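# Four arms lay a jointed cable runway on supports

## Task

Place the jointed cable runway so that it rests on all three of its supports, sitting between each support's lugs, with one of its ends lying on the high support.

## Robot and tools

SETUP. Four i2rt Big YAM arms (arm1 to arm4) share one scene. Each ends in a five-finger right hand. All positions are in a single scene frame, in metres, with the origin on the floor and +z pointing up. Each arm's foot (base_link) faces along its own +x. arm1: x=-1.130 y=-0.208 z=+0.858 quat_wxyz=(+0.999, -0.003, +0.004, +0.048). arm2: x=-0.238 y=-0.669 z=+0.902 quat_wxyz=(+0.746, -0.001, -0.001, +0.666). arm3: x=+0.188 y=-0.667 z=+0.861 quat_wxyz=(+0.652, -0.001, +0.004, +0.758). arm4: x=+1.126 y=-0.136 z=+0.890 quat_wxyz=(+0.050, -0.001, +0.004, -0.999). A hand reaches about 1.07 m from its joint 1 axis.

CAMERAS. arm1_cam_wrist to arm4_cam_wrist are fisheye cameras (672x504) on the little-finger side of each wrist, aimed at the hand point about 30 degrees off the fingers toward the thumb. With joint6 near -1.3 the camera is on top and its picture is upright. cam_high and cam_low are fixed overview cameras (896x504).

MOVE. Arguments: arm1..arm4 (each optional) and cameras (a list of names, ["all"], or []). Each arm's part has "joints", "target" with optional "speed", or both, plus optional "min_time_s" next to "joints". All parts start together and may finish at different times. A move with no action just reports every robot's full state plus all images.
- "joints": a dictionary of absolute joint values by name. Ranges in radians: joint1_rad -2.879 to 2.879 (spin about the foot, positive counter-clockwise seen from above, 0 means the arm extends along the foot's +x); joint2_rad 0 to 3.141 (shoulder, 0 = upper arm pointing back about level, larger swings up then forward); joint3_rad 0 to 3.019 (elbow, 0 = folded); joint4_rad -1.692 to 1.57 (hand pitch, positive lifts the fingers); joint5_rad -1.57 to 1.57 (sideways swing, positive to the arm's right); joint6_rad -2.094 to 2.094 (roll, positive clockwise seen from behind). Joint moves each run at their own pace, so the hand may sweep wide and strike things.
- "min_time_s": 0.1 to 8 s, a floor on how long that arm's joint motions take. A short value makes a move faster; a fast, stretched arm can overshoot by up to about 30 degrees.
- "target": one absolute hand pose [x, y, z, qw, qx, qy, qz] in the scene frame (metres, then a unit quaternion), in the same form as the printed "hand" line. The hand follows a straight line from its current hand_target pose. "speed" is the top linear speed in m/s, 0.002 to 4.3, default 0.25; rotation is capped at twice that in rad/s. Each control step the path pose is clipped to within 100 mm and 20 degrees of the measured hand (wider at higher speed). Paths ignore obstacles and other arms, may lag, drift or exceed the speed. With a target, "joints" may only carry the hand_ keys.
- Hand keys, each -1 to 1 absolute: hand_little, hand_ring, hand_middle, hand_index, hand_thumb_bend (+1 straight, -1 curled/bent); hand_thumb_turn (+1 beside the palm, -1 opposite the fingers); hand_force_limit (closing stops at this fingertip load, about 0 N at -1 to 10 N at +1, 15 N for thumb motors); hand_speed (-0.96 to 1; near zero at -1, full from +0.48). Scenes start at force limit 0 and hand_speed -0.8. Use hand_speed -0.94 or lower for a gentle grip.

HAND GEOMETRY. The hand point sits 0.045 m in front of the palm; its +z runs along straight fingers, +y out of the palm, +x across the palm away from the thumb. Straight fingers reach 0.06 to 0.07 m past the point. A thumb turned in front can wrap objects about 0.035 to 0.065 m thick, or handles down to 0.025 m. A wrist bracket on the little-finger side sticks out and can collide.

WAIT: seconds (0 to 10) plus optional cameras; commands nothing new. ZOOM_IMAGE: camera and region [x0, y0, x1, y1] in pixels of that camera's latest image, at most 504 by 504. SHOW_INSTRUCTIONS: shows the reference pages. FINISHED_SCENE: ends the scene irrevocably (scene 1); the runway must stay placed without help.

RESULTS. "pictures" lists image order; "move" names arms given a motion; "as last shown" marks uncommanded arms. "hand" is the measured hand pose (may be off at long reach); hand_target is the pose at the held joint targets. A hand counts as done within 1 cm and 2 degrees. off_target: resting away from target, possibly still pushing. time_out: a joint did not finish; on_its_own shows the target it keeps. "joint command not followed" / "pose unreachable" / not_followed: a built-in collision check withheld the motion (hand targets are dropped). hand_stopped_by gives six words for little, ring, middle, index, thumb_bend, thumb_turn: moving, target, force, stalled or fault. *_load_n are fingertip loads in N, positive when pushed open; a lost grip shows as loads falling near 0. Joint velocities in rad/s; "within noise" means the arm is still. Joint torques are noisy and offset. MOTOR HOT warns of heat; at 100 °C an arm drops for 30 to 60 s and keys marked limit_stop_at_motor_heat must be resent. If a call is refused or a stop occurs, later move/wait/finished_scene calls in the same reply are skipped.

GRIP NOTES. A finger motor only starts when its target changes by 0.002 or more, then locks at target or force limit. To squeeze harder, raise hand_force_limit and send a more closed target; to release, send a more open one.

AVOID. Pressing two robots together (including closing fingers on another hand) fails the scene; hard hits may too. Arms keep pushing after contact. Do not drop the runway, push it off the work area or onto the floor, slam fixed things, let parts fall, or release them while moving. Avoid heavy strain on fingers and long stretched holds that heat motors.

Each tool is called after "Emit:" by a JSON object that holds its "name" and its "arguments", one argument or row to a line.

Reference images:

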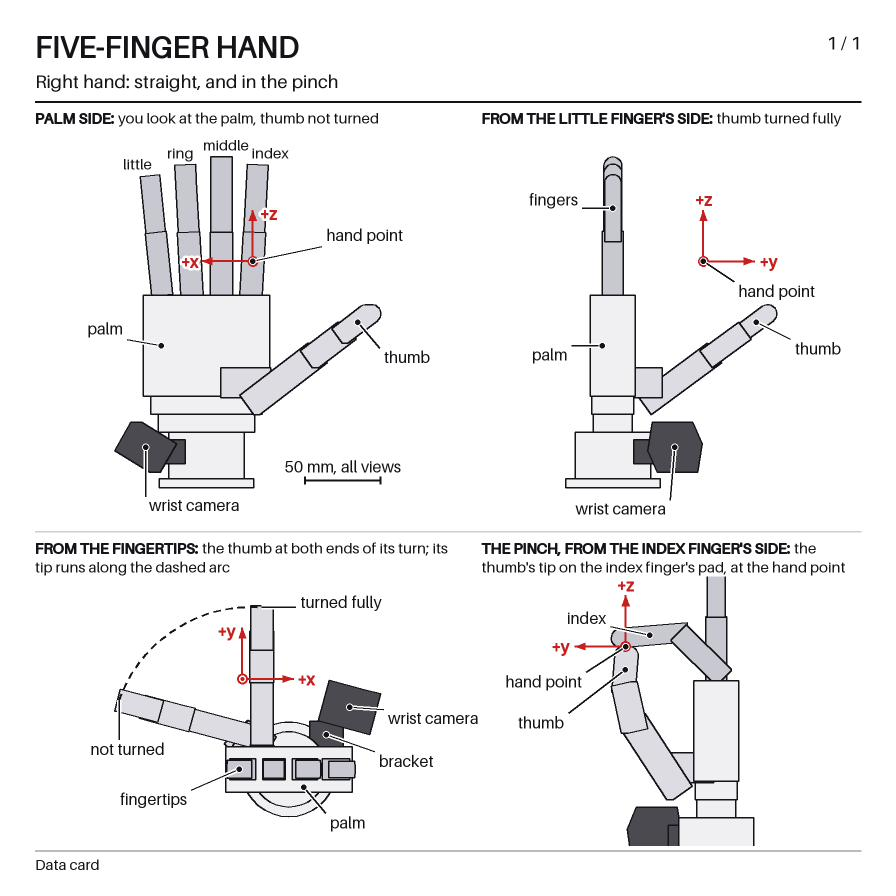

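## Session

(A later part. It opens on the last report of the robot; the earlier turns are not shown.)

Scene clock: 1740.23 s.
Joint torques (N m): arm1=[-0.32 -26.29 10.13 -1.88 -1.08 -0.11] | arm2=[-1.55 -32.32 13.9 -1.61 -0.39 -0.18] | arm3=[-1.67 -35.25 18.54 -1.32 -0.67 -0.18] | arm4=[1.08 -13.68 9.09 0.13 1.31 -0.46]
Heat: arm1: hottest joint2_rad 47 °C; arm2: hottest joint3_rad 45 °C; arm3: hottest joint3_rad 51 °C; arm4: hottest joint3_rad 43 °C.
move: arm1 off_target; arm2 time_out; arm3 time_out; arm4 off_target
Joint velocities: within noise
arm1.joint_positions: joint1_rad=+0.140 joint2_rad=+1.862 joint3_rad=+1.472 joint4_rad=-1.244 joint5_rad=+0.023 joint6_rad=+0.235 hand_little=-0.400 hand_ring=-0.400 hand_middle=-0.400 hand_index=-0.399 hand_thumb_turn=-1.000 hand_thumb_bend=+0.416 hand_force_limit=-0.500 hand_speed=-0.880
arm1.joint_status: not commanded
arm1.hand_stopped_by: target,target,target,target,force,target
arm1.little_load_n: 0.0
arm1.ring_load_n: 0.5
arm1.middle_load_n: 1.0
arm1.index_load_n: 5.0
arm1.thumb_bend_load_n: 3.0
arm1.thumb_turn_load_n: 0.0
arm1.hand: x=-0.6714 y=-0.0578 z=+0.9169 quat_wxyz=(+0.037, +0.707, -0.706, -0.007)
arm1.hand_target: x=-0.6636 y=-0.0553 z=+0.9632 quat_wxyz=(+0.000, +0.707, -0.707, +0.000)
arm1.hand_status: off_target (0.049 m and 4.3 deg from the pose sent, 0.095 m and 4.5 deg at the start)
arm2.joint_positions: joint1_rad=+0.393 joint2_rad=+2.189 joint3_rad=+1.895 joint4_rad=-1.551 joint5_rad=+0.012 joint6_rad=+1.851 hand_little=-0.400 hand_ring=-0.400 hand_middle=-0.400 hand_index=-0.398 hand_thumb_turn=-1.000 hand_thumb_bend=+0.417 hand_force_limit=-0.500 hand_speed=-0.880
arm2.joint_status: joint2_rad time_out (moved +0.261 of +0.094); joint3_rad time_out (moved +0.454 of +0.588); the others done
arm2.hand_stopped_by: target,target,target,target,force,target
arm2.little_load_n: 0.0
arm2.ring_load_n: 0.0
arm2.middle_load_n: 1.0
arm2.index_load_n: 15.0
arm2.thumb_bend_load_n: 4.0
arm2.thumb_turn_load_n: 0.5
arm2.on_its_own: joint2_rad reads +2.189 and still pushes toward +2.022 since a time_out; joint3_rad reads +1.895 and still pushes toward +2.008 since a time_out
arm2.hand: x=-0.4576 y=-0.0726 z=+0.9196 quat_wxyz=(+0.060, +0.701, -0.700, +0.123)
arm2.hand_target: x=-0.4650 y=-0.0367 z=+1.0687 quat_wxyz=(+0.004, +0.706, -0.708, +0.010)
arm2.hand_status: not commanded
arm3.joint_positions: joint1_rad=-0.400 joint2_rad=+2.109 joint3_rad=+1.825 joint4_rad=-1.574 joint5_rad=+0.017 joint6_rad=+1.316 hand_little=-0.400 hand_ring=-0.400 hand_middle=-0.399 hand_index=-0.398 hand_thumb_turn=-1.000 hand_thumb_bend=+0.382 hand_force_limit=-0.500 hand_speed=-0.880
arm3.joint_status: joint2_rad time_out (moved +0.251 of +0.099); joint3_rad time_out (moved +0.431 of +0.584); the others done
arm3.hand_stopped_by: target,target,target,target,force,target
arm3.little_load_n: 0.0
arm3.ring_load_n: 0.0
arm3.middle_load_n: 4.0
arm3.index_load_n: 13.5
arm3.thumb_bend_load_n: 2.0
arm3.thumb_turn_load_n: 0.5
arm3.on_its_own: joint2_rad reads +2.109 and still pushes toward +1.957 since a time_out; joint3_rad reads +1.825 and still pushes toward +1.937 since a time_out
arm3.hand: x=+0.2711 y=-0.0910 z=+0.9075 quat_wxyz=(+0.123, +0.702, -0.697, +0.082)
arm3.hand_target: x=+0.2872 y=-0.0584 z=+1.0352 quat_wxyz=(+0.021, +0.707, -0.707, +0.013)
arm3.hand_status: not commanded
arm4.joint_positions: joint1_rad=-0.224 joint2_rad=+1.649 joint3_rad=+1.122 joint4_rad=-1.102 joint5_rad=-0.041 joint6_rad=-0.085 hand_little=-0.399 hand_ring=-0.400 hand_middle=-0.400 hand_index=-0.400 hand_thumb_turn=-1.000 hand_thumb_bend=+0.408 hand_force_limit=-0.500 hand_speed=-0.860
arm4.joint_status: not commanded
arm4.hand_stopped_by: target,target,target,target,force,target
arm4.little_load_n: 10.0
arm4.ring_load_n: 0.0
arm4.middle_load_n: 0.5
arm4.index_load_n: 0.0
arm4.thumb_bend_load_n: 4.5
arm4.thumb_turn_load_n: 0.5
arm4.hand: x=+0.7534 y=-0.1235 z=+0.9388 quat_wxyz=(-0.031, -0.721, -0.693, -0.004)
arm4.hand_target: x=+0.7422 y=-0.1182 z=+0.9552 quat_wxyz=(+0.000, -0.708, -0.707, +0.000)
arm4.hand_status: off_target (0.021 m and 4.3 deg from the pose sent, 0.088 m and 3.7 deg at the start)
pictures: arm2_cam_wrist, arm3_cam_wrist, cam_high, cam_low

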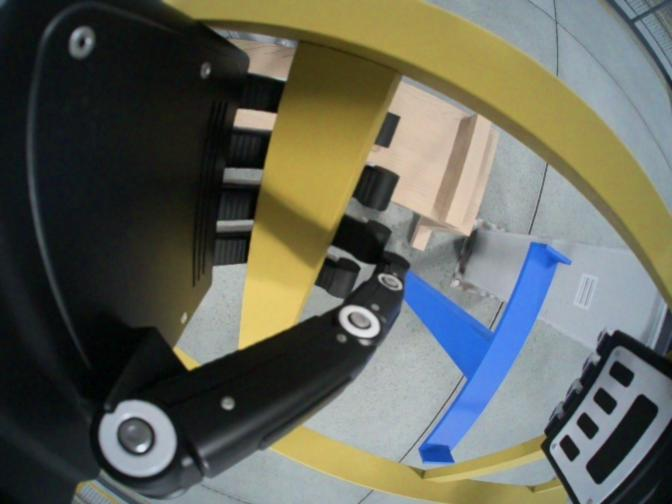

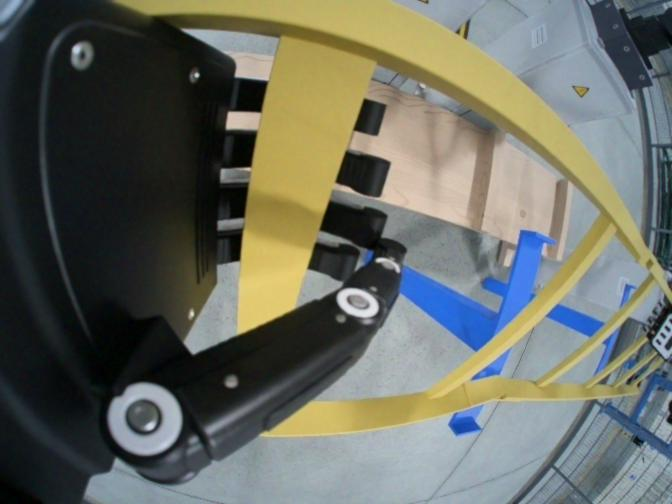

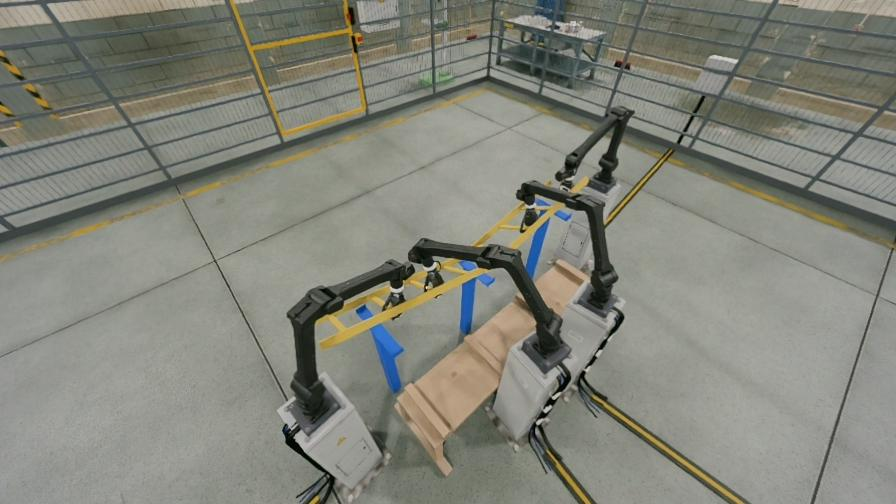

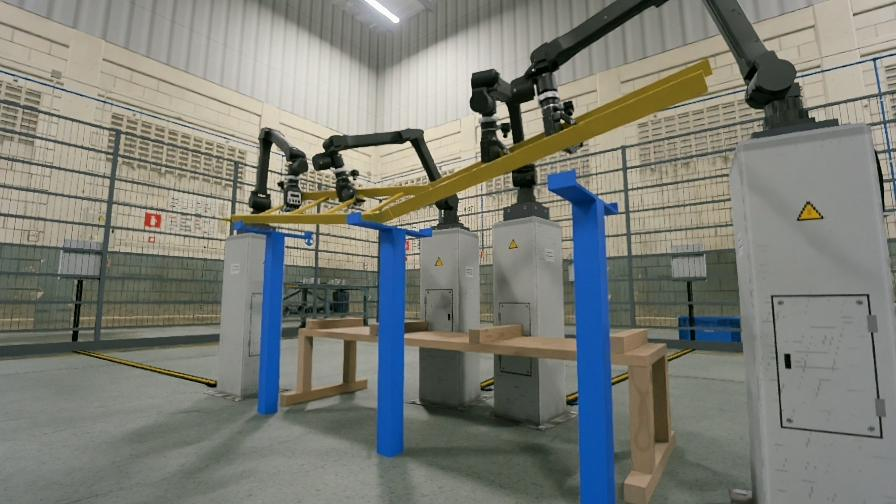

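Emit:
{"name": "move", "arguments": {
  "arm1": {"target": [-0.662, -0.015, 0.965, 0, 0.7071, -0.7071, 0], "speed": 0.03},
  "arm2": {"joints": {"joint4_rad": -1.30}, "min_time_s": 2},
  "arm3": {"joints": {"joint4_rad": -1.30}, "min_time_s": 2},
  "arm4": {"target": [0.742, -0.075, 0.955, 0, 0.7071, 0.7071, 0], "speed": 0.03},
  "cameras": ["cam_low", "cam_high", "arm2_cam_wrist", "arm1_cam_wrist", "arm4_cam_wrist", "arm3_cam_wrist"]
}}

Emit:
{"name": "zoom_image", "arguments": {
  "camera": "cam_low",
  "region": [200, 130, 500, 280]
}}

Emit:
{"name": "zoom_image", "arguments": {
  "camera": "cam_high",
  "region": [300, 160, 640, 460]
}}

Scene clock: 1774.50 s.
Joint torques (N m): arm1=[0.09 -24.88 12.07 -2.47 -0.7 -0.2] | arm2=[-0.09 -32.67 14.06 2.8 -0.74 0.33] | arm3=[-2.78 -36.13 18.95 1.77 -0.65 0.36] | arm4=[-0.5 -13.68 10.59 -0.7 0.42 -0.18]
Heat: arm1: hottest joint2_rad 47 °C; arm2: hottest joint3_rad 45 °C; arm3: hottest joint3_rad 56 °C; arm4: hottest joint3_rad 44 °C.
move: arm1 off_target; arm2 time_out; arm3 time_out; arm4 off_target
Joint velocities: within noise
arm1.joint_positions: joint1_rad=+0.199 joint2_rad=+1.871 joint3_rad=+1.485 joint4_rad=-1.244 joint5_rad=+0.013 joint6_rad=+0.316 hand_little=-0.400 hand_ring=-0.400 hand_middle=-0.400 hand_index=-0.399 hand_thumb_turn=-1.000 hand_thumb_bend=+0.416 hand_force_limit=-0.500 hand_speed=-0.880
arm1.joint_status: not commanded
arm1.hand_stopped_by: target,target,target,target,force,target
arm1.little_load_n: 0.0
arm1.ring_load_n: 0.0
arm1.middle_load_n: 1.0
arm1.index_load_n: 4.5
arm1.thumb_bend_load_n: 3.5
arm1.thumb_turn_load_n: 0.0
arm1.hand: x=-0.6750 y=-0.0228 z=+0.9163 quat_wxyz=(+0.034, +0.699, -0.714, -0.008)
arm1.hand_target: x=-0.6640 y=-0.0156 z=+0.9636 quat_wxyz=(+0.000, +0.707, -0.707, +0.001)
arm1.hand_status: off_target (0.051 m and 4.2 deg from the pose sent, 0.065 m and 4.3 deg at the start)
arm2.joint_positions: joint1_rad=+0.381 joint2_rad=+2.192 joint3_rad=+1.895 joint4_rad=-1.371 joint5_rad=+0.021 joint6_rad=+1.808 hand_little=-0.400 hand_ring=-0.400 hand_middle=-0.400 hand_index=-0.398 hand_thumb_turn=-1.000 hand_thumb_bend=+0.417 hand_force_limit=-0.500 hand_speed=-0.880
arm2.joint_status: joint4_rad time_out (moved +0.180 of +0.251)
arm2.hand_stopped_by: target,target,target,target,force,target
arm2.little_load_n: 0.0
arm2.ring_load_n: 0.0
arm2.middle_load_n: 1.5
arm2.index_load_n: 18.5
arm2.thumb_bend_load_n: 4.0
arm2.thumb_turn_load_n: 0.5
arm2.on_its_own: joint2_rad reads +2.192 and still pushes toward +2.022 since a time_out; joint3_rad reads +1.895 and still pushes toward +2.008 since a time_out; joint4_rad reads -1.371 and still pushes toward -1.300 since a time_out
arm2.hand: x=-0.4628 y=-0.0251 z=+0.9164 quat_wxyz=(+0.015, +0.717, -0.695, +0.048)
arm2.hand_target: x=-0.4847 y=+0.0329 z=+1.0901 quat_wxyz=(-0.064, +0.701, -0.702, -0.111)
arm2.hand_status: not commanded
arm3.joint_positions: joint1_rad=-0.385 joint2_rad=+2.113 joint3_rad=+1.825 joint4_rad=-1.360 joint5_rad=+0.016 joint6_rad=+1.269 hand_little=-0.400 hand_ring=-0.400 hand_middle=-0.399 hand_index=-0.398 hand_thumb_turn=-1.000 hand_thumb_bend=+0.382 hand_force_limit=-0.500 hand_speed=-0.880
arm3.joint_status: joint4_rad time_out (moved +0.213 of +0.274)
arm3.hand_stopped_by: target,target,target,target,force,target
arm3.little_load_n: 0.0
arm3.ring_load_n: 0.0
arm3.middle_load_n: 4.0
arm3.index_load_n: 15.5
arm3.thumb_bend_load_n: 2.0
arm3.thumb_turn_load_n: 0.0
arm3.on_its_own: joint2_rad reads +2.113 and still pushes toward +1.957 since a time_out; joint3_rad reads +1.825 and still pushes toward +1.937 since a time_out; joint4_rad reads -1.360 and still pushes toward -1.300 since a time_out; joint6_rad reads +1.269 and still pushes toward +1.304 since a time_out
arm3.hand: x=+0.2739 y=-0.0377 z=+0.8973 quat_wxyz=(+0.034, +0.730, -0.682, +0.028)
arm3.hand_target: x=+0.3076 y=+0.0161 z=+1.0465 quat_wxyz=(-0.105, +0.702, -0.702, -0.059)
arm3.hand_status: not commanded
arm4.joint_positions: joint1_rad=-0.302 joint2_rad=+1.663 joint3_rad=+1.122 joint4_rad=-1.082 joint5_rad=-0.017 joint6_rad=-0.205 hand_little=-0.399 hand_ring=-0.400 hand_middle=-0.400 hand_index=-0.400 hand_thumb_turn=-1.000 hand_thumb_bend=+0.408 hand_force_limit=-0.500 hand_speed=-0.860
arm4.joint_status: not commanded
arm4.hand_stopped_by: target,target,target,target,force,target
arm4.little_load_n: 4.5
arm4.ring_load_n: 0.5
arm4.middle_load_n: 0.5
arm4.index_load_n: 0.0
arm4.thumb_bend_load_n: 4.5
arm4.thumb_turn_load_n: 0.5
arm4.hand: x=+0.7566 y=-0.0823 z=+0.9321 quat_wxyz=(-0.022, -0.705, -0.708, -0.009)
arm4.hand_target: x=+0.7428 y=-0.0753 z=+0.9547 quat_wxyz=(+0.000, -0.707, -0.707, +0.000)
arm4.hand_status: off_target (0.028 m and 2.8 deg from the pose sent, 0.052 m and 4.3 deg at the start)
pictures: arm1_cam_wrist, arm2_cam_wrist, arm3_cam_wrist, arm4_cam_wrist, cam_high, cam_low

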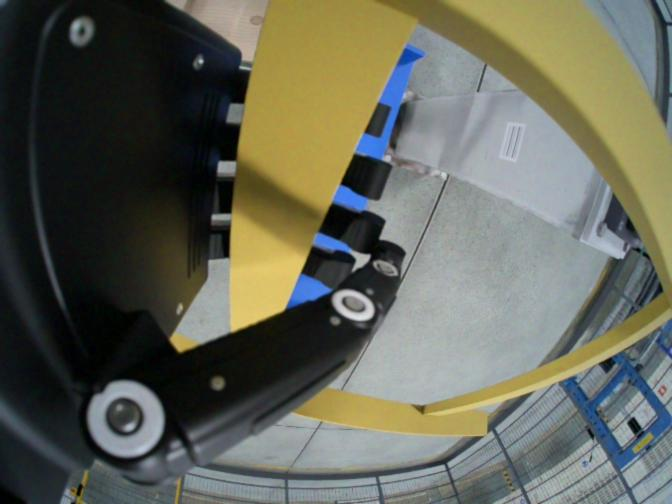

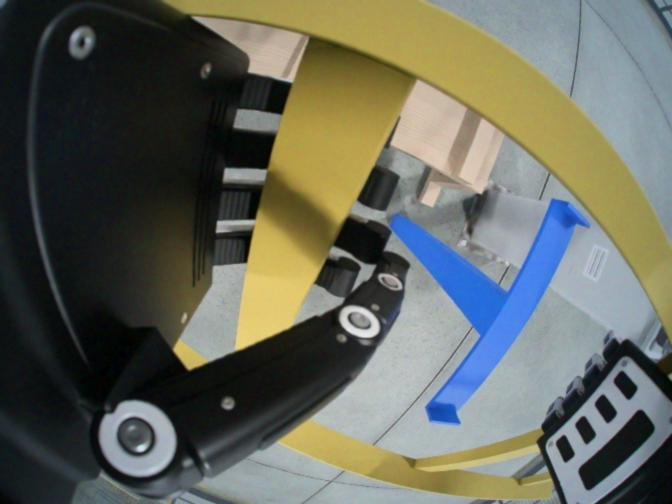

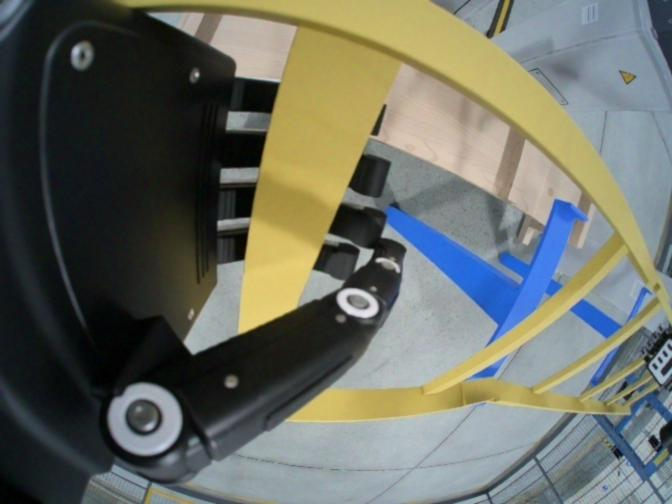

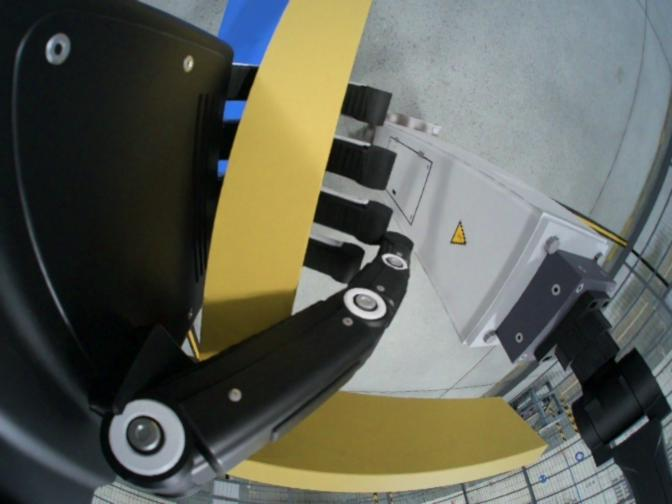

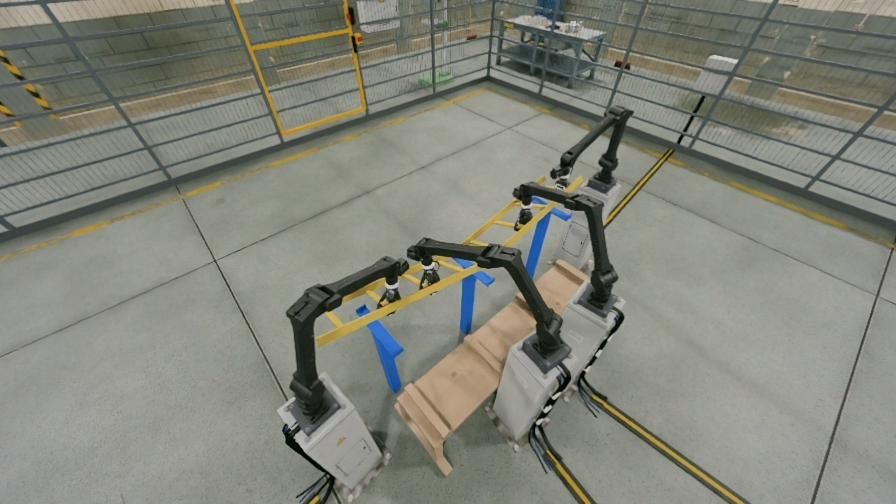

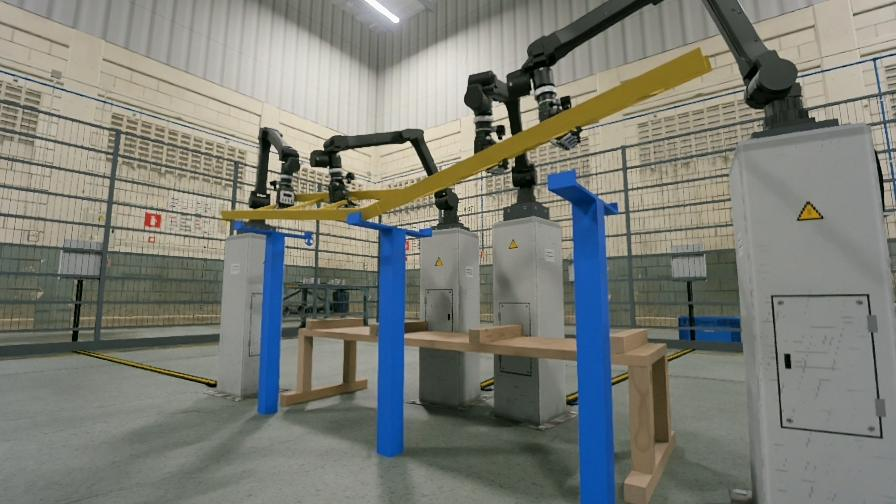

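Scaled by 1.680.

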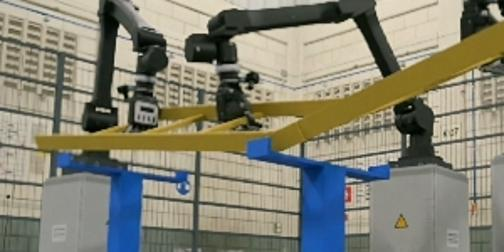

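Scaled by 1.482.

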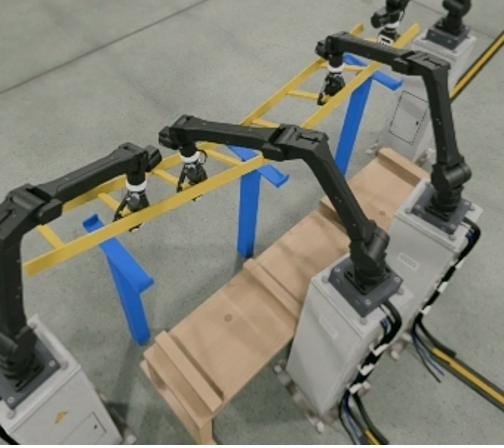

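Emit:
{"name": "zoom_image", "arguments": {
  "camera": "cam_high",
  "region": [300, 230, 460, 390]
}}

Emit:
{"name": "zoom_image", "arguments": {
  "camera": "cam_high",
  "region": [400, 200, 560, 340]
}}

Emit:
{"name": "zoom_image", "arguments": {
  "camera": "cam_high",
  "region": [490, 150, 620, 260]
}}

Emit:
{"name": "zoom_image", "arguments": {
  "camera": "cam_low",
  "region": [540, 40, 730, 240]
}}

Emit:
{"name": "zoom_image", "arguments": {
  "camera": "cam_low",
  "region": [210, 170, 450, 270]
}}

Scaled by 3.150.

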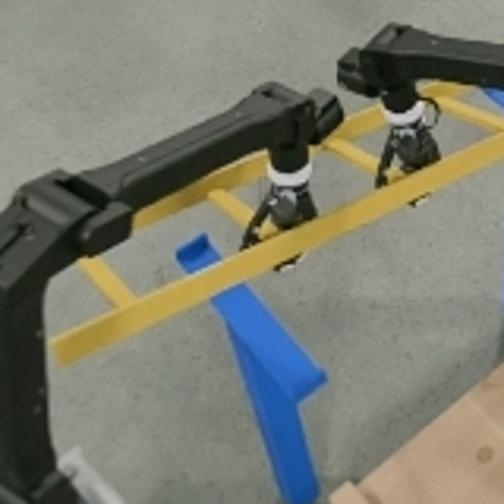

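Scaled by 3.150.

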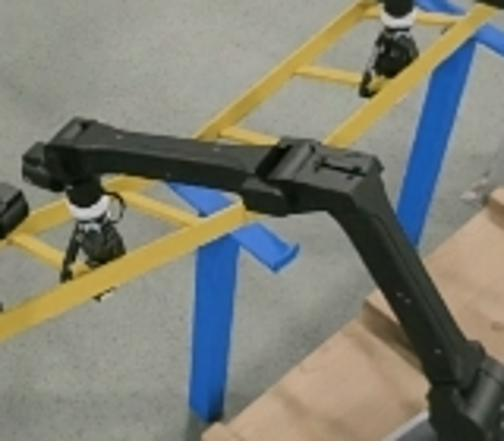

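Scaled by 3.877.

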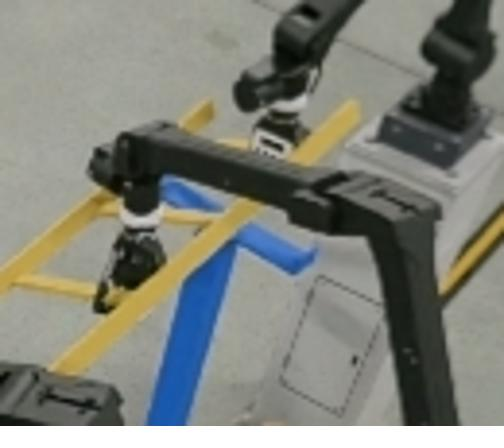

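Scaled by 2.520.

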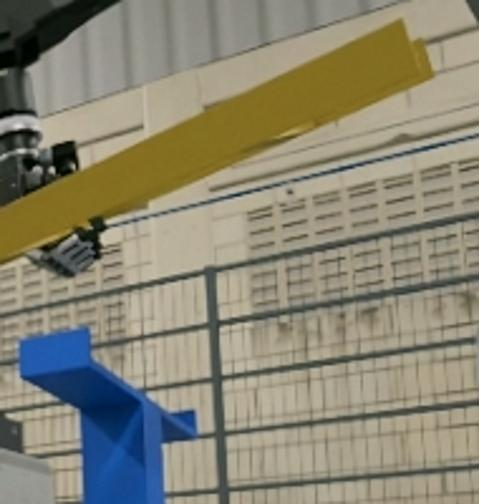

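Scaled by 2.100.

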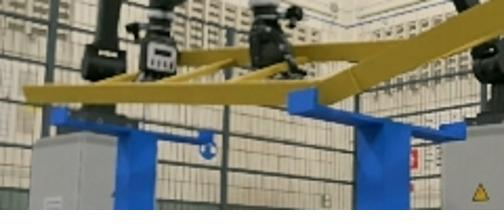

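Emit:
{"name": "zoom_image", "arguments": {
  "camera": "arm3_cam_wrist",
  "region": [420, 150, 670, 420]
}}

Emit:
{"name": "zoom_image", "arguments": {
  "camera": "arm2_cam_wrist",
  "region": [380, 150, 670, 500]
}}

Emit:
{"name": "zoom_image", "arguments": {
  "camera": "arm1_cam_wrist",
  "region": [260, 0, 560, 330]
}}

Emit:
{"name": "zoom_image", "arguments": {
  "camera": "arm4_cam_wrist",
  "region": [180, 0, 480, 250]
}}

Scaled by 1.867 from the camera's image (finer frame: 960x720).

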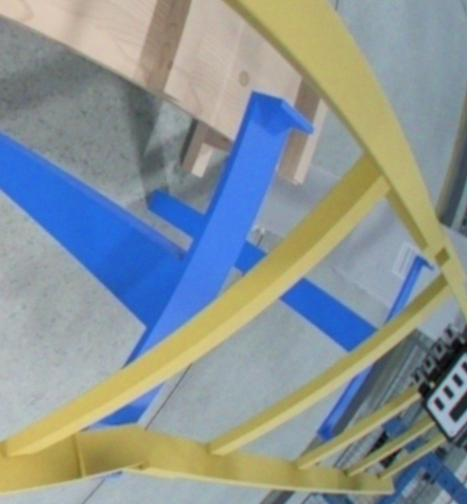

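Scaled by 1.440 from the camera's image (finer frame: 960x720).

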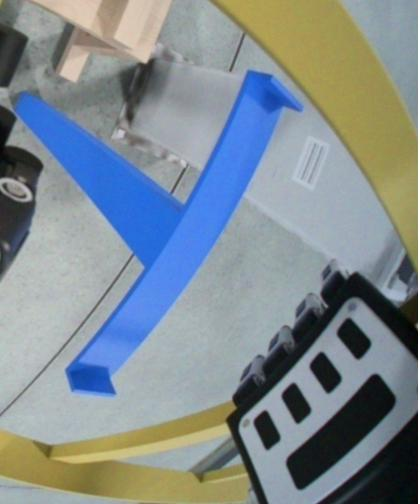

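Scaled by 1.527 from the camera's image (finer frame: 960x720).

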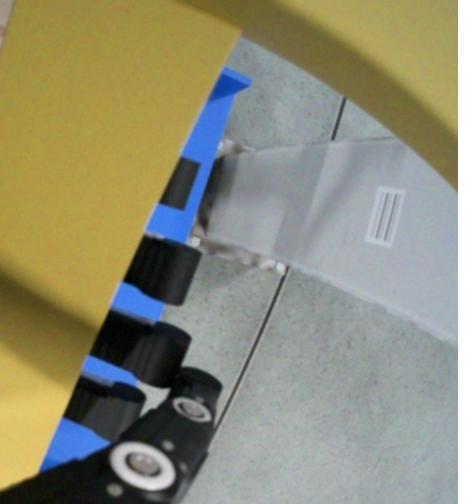

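Scaled by 1.680 from the camera's image (finer frame: 960x720).

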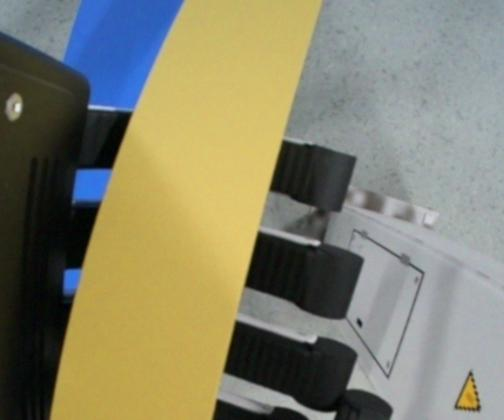

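Emit:
{"name": "move", "arguments": {
  "arm1": {"target": [-0.662, -0.013, 0.945, 0, 0.7071, -0.7071, 0], "speed": 0.02},
  "arm2": {"joints": {"joint3_rad": 1.951, "joint4_rad": -1.25}, "min_time_s": 1.5},
  "arm3": {"joints": {"joint3_rad": 1.880, "joint4_rad": -1.25}, "min_time_s": 1.5},
  "arm4": {"target": [0.742, -0.073, 0.935, 0, 0.7071, 0.7071, 0], "speed": 0.02},
  "cameras": ["cam_low", "cam_high", "arm3_cam_wrist", "arm2_cam_wrist", "arm1_cam_wrist", "arm4_cam_wrist"]
}}

Emit:
{"name": "zoom_image", "arguments": {
  "camera": "cam_low",
  "region": [210, 170, 450, 270]
}}

Emit:
{"name": "zoom_image", "arguments": {
  "camera": "arm3_cam_wrist",
  "region": [420, 150, 670, 420]
}}

Emit:
{"name": "zoom_image", "arguments": {
  "camera": "cam_low",
  "region": [540, 60, 730, 240]
}}

Scene clock: 1823.90 s.
Joint torques (N m): arm1=[0.21 -25.11 9.96 -1.18 -0.63 -0.16] | arm2=[0.56 -32.5 11.74 2.56 -0.8 0.38] | arm3=[-2.96 -37.07 15.02 1.73 -0.62 0.47] | arm4=[-0.21 -13.92 8.62 0.31 0.33 -0.21]
Heat: arm1: hottest joint2_rad 48 °C; arm2: hottest joint3_rad 47 °C; arm3: hottest joint3_rad 57 °C; arm4: hottest joint3_rad 46 °C.
move: arm1 off_target; arm2 time_out; arm3 time_out; arm4 off_target
Joint velocities: within noise
arm1.joint_positions: joint1_rad=+0.202 joint2_rad=+1.890 joint3_rad=+1.485 joint4_rad=-1.228 joint5_rad=+0.012 joint6_rad=+0.316 hand_little=-0.400 hand_ring=-0.400 hand_middle=-0.400 hand_index=-0.399 hand_thumb_turn=-1.000 hand_thumb_bend=+0.416 hand_force_limit=-0.500 hand_speed=-0.880
arm1.joint_status: not commanded
arm1.hand_stopped_by: target,target,target,target,force,target
arm1.little_load_n: 0.0
arm1.ring_load_n: 0.0
arm1.middle_load_n: 1.0
arm1.index_load_n: 7.5
arm1.thumb_bend_load_n: 3.0
arm1.thumb_turn_load_n: 0.0
arm1.hand: x=-0.6731 y=-0.0205 z=+0.9064 quat_wxyz=(+0.035, +0.700, -0.713, -0.009)
arm1.hand_target: x=-0.6632 y=-0.0134 z=+0.9442 quat_wxyz=(+0.000, +0.707, -0.707, +0.000)
arm1.hand_status: off_target (0.041 m and 4.3 deg from the pose sent, 0.033 m and 4.2 deg at the start)
arm2.joint_positions: joint1_rad=+0.380 joint2_rad=+2.197 joint3_rad=+1.870 joint4_rad=-1.312 joint5_rad=+0.022 joint6_rad=+1.804 hand_little=-0.400 hand_ring=-0.400 hand_middle=-0.400 hand_index=-0.398 hand_thumb_turn=-1.000 hand_thumb_bend=+0.417 hand_force_limit=-0.500 hand_speed=-0.880
arm2.joint_status: joint4_rad time_out (moved +0.058 of +0.121); the others done
arm2.hand_stopped_by: target,target,target,target,force,target
arm2.little_load_n: 0.0
arm2.ring_load_n: 0.0
arm2.middle_load_n: 1.5
arm2.index_load_n: 19.0
arm2.thumb_bend_load_n: 4.0
arm2.thumb_turn_load_n: 0.5
arm2.on_its_own: joint2_rad reads +2.197 and still pushes toward +2.022 since a time_out; joint4_rad reads -1.312 and still pushes toward -1.250 since a time_out; joint6_rad reads +1.804 and still pushes toward +1.843 since a time_out
arm2.hand: x=-0.4630 y=-0.0198 z=+0.9045 quat_wxyz=(+0.007, +0.718, -0.695, +0.036)
arm2.hand_target: x=-0.4838 y=+0.0304 z=+1.0678 quat_wxyz=(-0.063, +0.701, -0.702, -0.108)
arm2.hand_status: not commanded
arm3.joint_positions: joint1_rad=-0.384 joint2_rad=+2.124 joint3_rad=+1.810 joint4_rad=-1.308 joint5_rad=+0.015 joint6_rad=+1.260 hand_little=-0.400 hand_ring=-0.400 hand_middle=-0.399 hand_index=-0.398 hand_thumb_turn=-1.000 hand_thumb_bend=+0.382 hand_force_limit=-0.500 hand_speed=-0.880
arm3.joint_status: joint4_rad time_out (moved +0.052 of +0.110); the others done
arm3.hand_stopped_by: target,target,target,target,force,target
arm3.little_load_n: 0.5
arm3.ring_load_n: 0.0
arm3.middle_load_n: 4.0
arm3.index_load_n: 15.0
arm3.thumb_bend_load_n: 2.5
arm3.thumb_turn_load_n: 0.0
arm3.on_its_own: joint2_rad reads +2.124 and still pushes toward +1.957 since a time_out; joint4_rad reads -1.308 and still pushes toward -1.250 since a time_out; joint6_rad reads +1.260 and still pushes toward +1.304 since a time_out
arm3.hand: x=+0.2748 y=-0.0307 z=+0.8856 quat_wxyz=(+0.022, +0.733, -0.679, +0.020)
arm3.hand_target: x=+0.3067 y=+0.0133 z=+1.0244 quat_wxyz=(-0.102, +0.702, -0.702, -0.058)
arm3.hand_status: not commanded
arm4.joint_positions: joint1_rad=-0.308 joint2_rad=+1.689 joint3_rad=+1.120 joint4_rad=-1.058 joint5_rad=-0.014 joint6_rad=-0.206 hand_little=-0.399 hand_ring=-0.400 hand_middle=-0.400 hand_index=-0.400 hand_thumb_turn=-1.000 hand_thumb_bend=+0.408 hand_force_limit=-0.500 hand_speed=-0.860
arm4.joint_status: not commanded
arm4.hand_stopped_by: target,target,target,target,force,target
arm4.little_load_n: 7.5
arm4.ring_load_n: 0.0
arm4.middle_load_n: 0.5
arm4.index_load_n: 0.0
arm4.thumb_bend_load_n: 4.5
arm4.thumb_turn_load_n: 0.5
arm4.hand: x=+0.7546 y=-0.0786 z=+0.9201 quat_wxyz=(-0.024, -0.708, -0.706, -0.011)
arm4.hand_target: x=+0.7424 y=-0.0731 z=+0.9351 quat_wxyz=(+0.000, -0.707, -0.707, +0.000)
arm4.hand_status: off_target (0.020 m and 3.0 deg from the pose sent, 0.018 m and 2.8 deg at the start)
pictures: arm1_cam_wrist, arm2_cam_wrist, arm3_cam_wrist, arm4_cam_wrist, cam_high, cam_low

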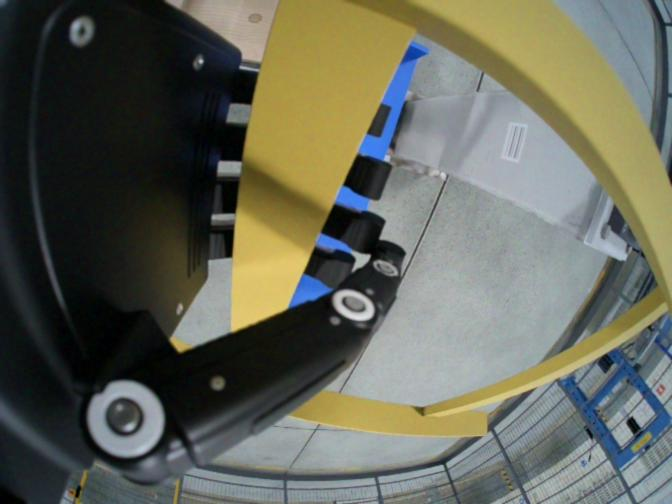

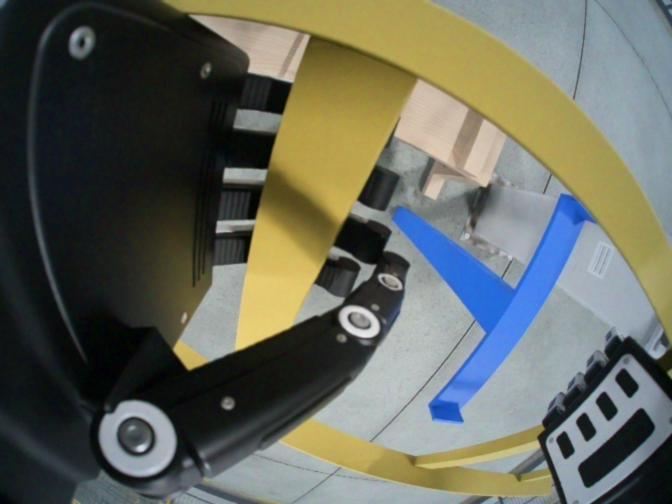

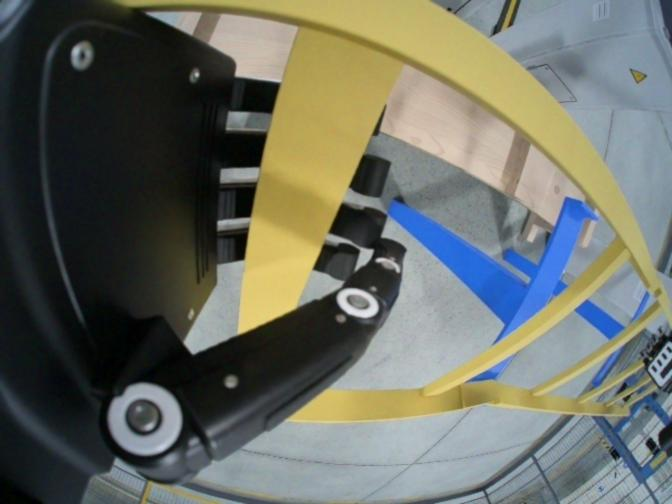

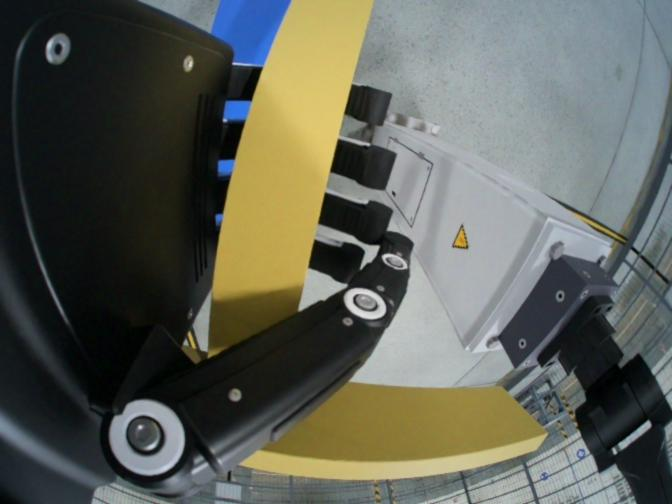

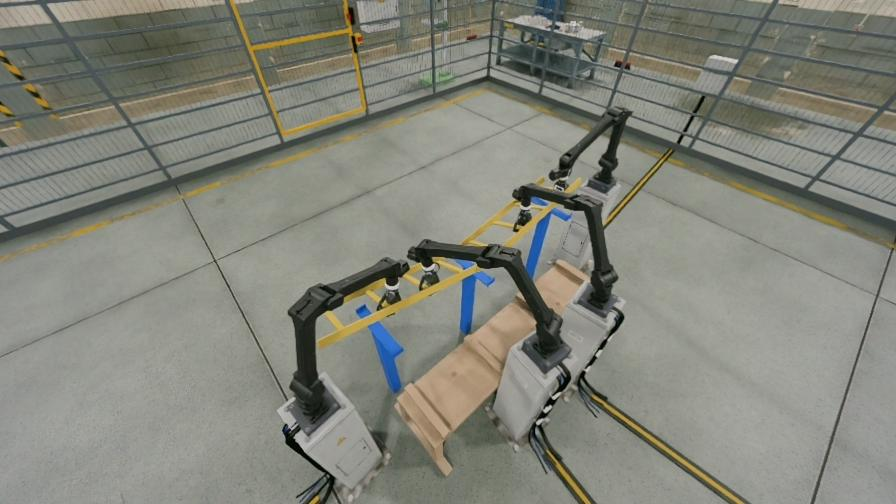

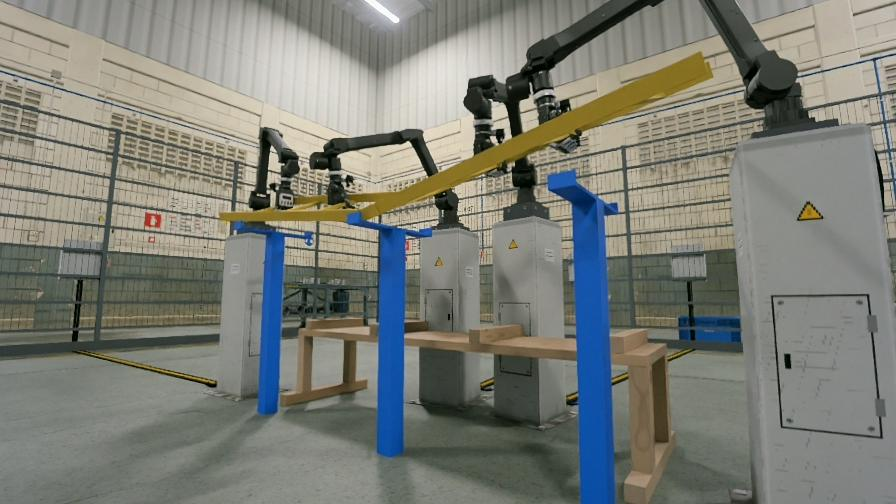

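Scaled by 2.100.

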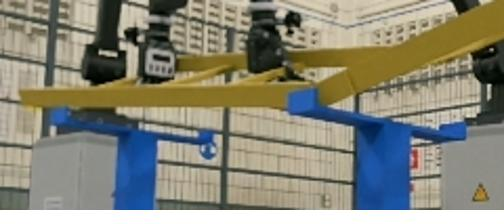

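Scaled by 1.867 from the camera's image (finer frame: 960x720).

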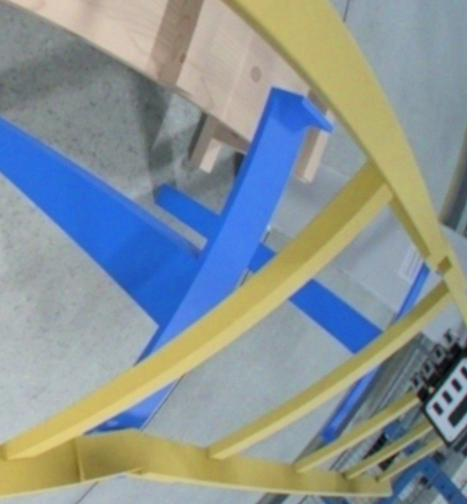

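Scaled by 2.653.

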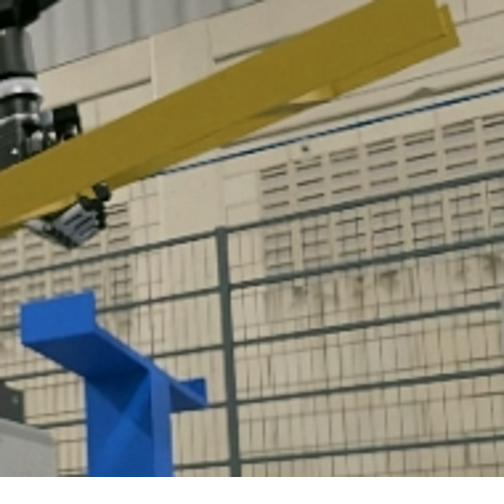

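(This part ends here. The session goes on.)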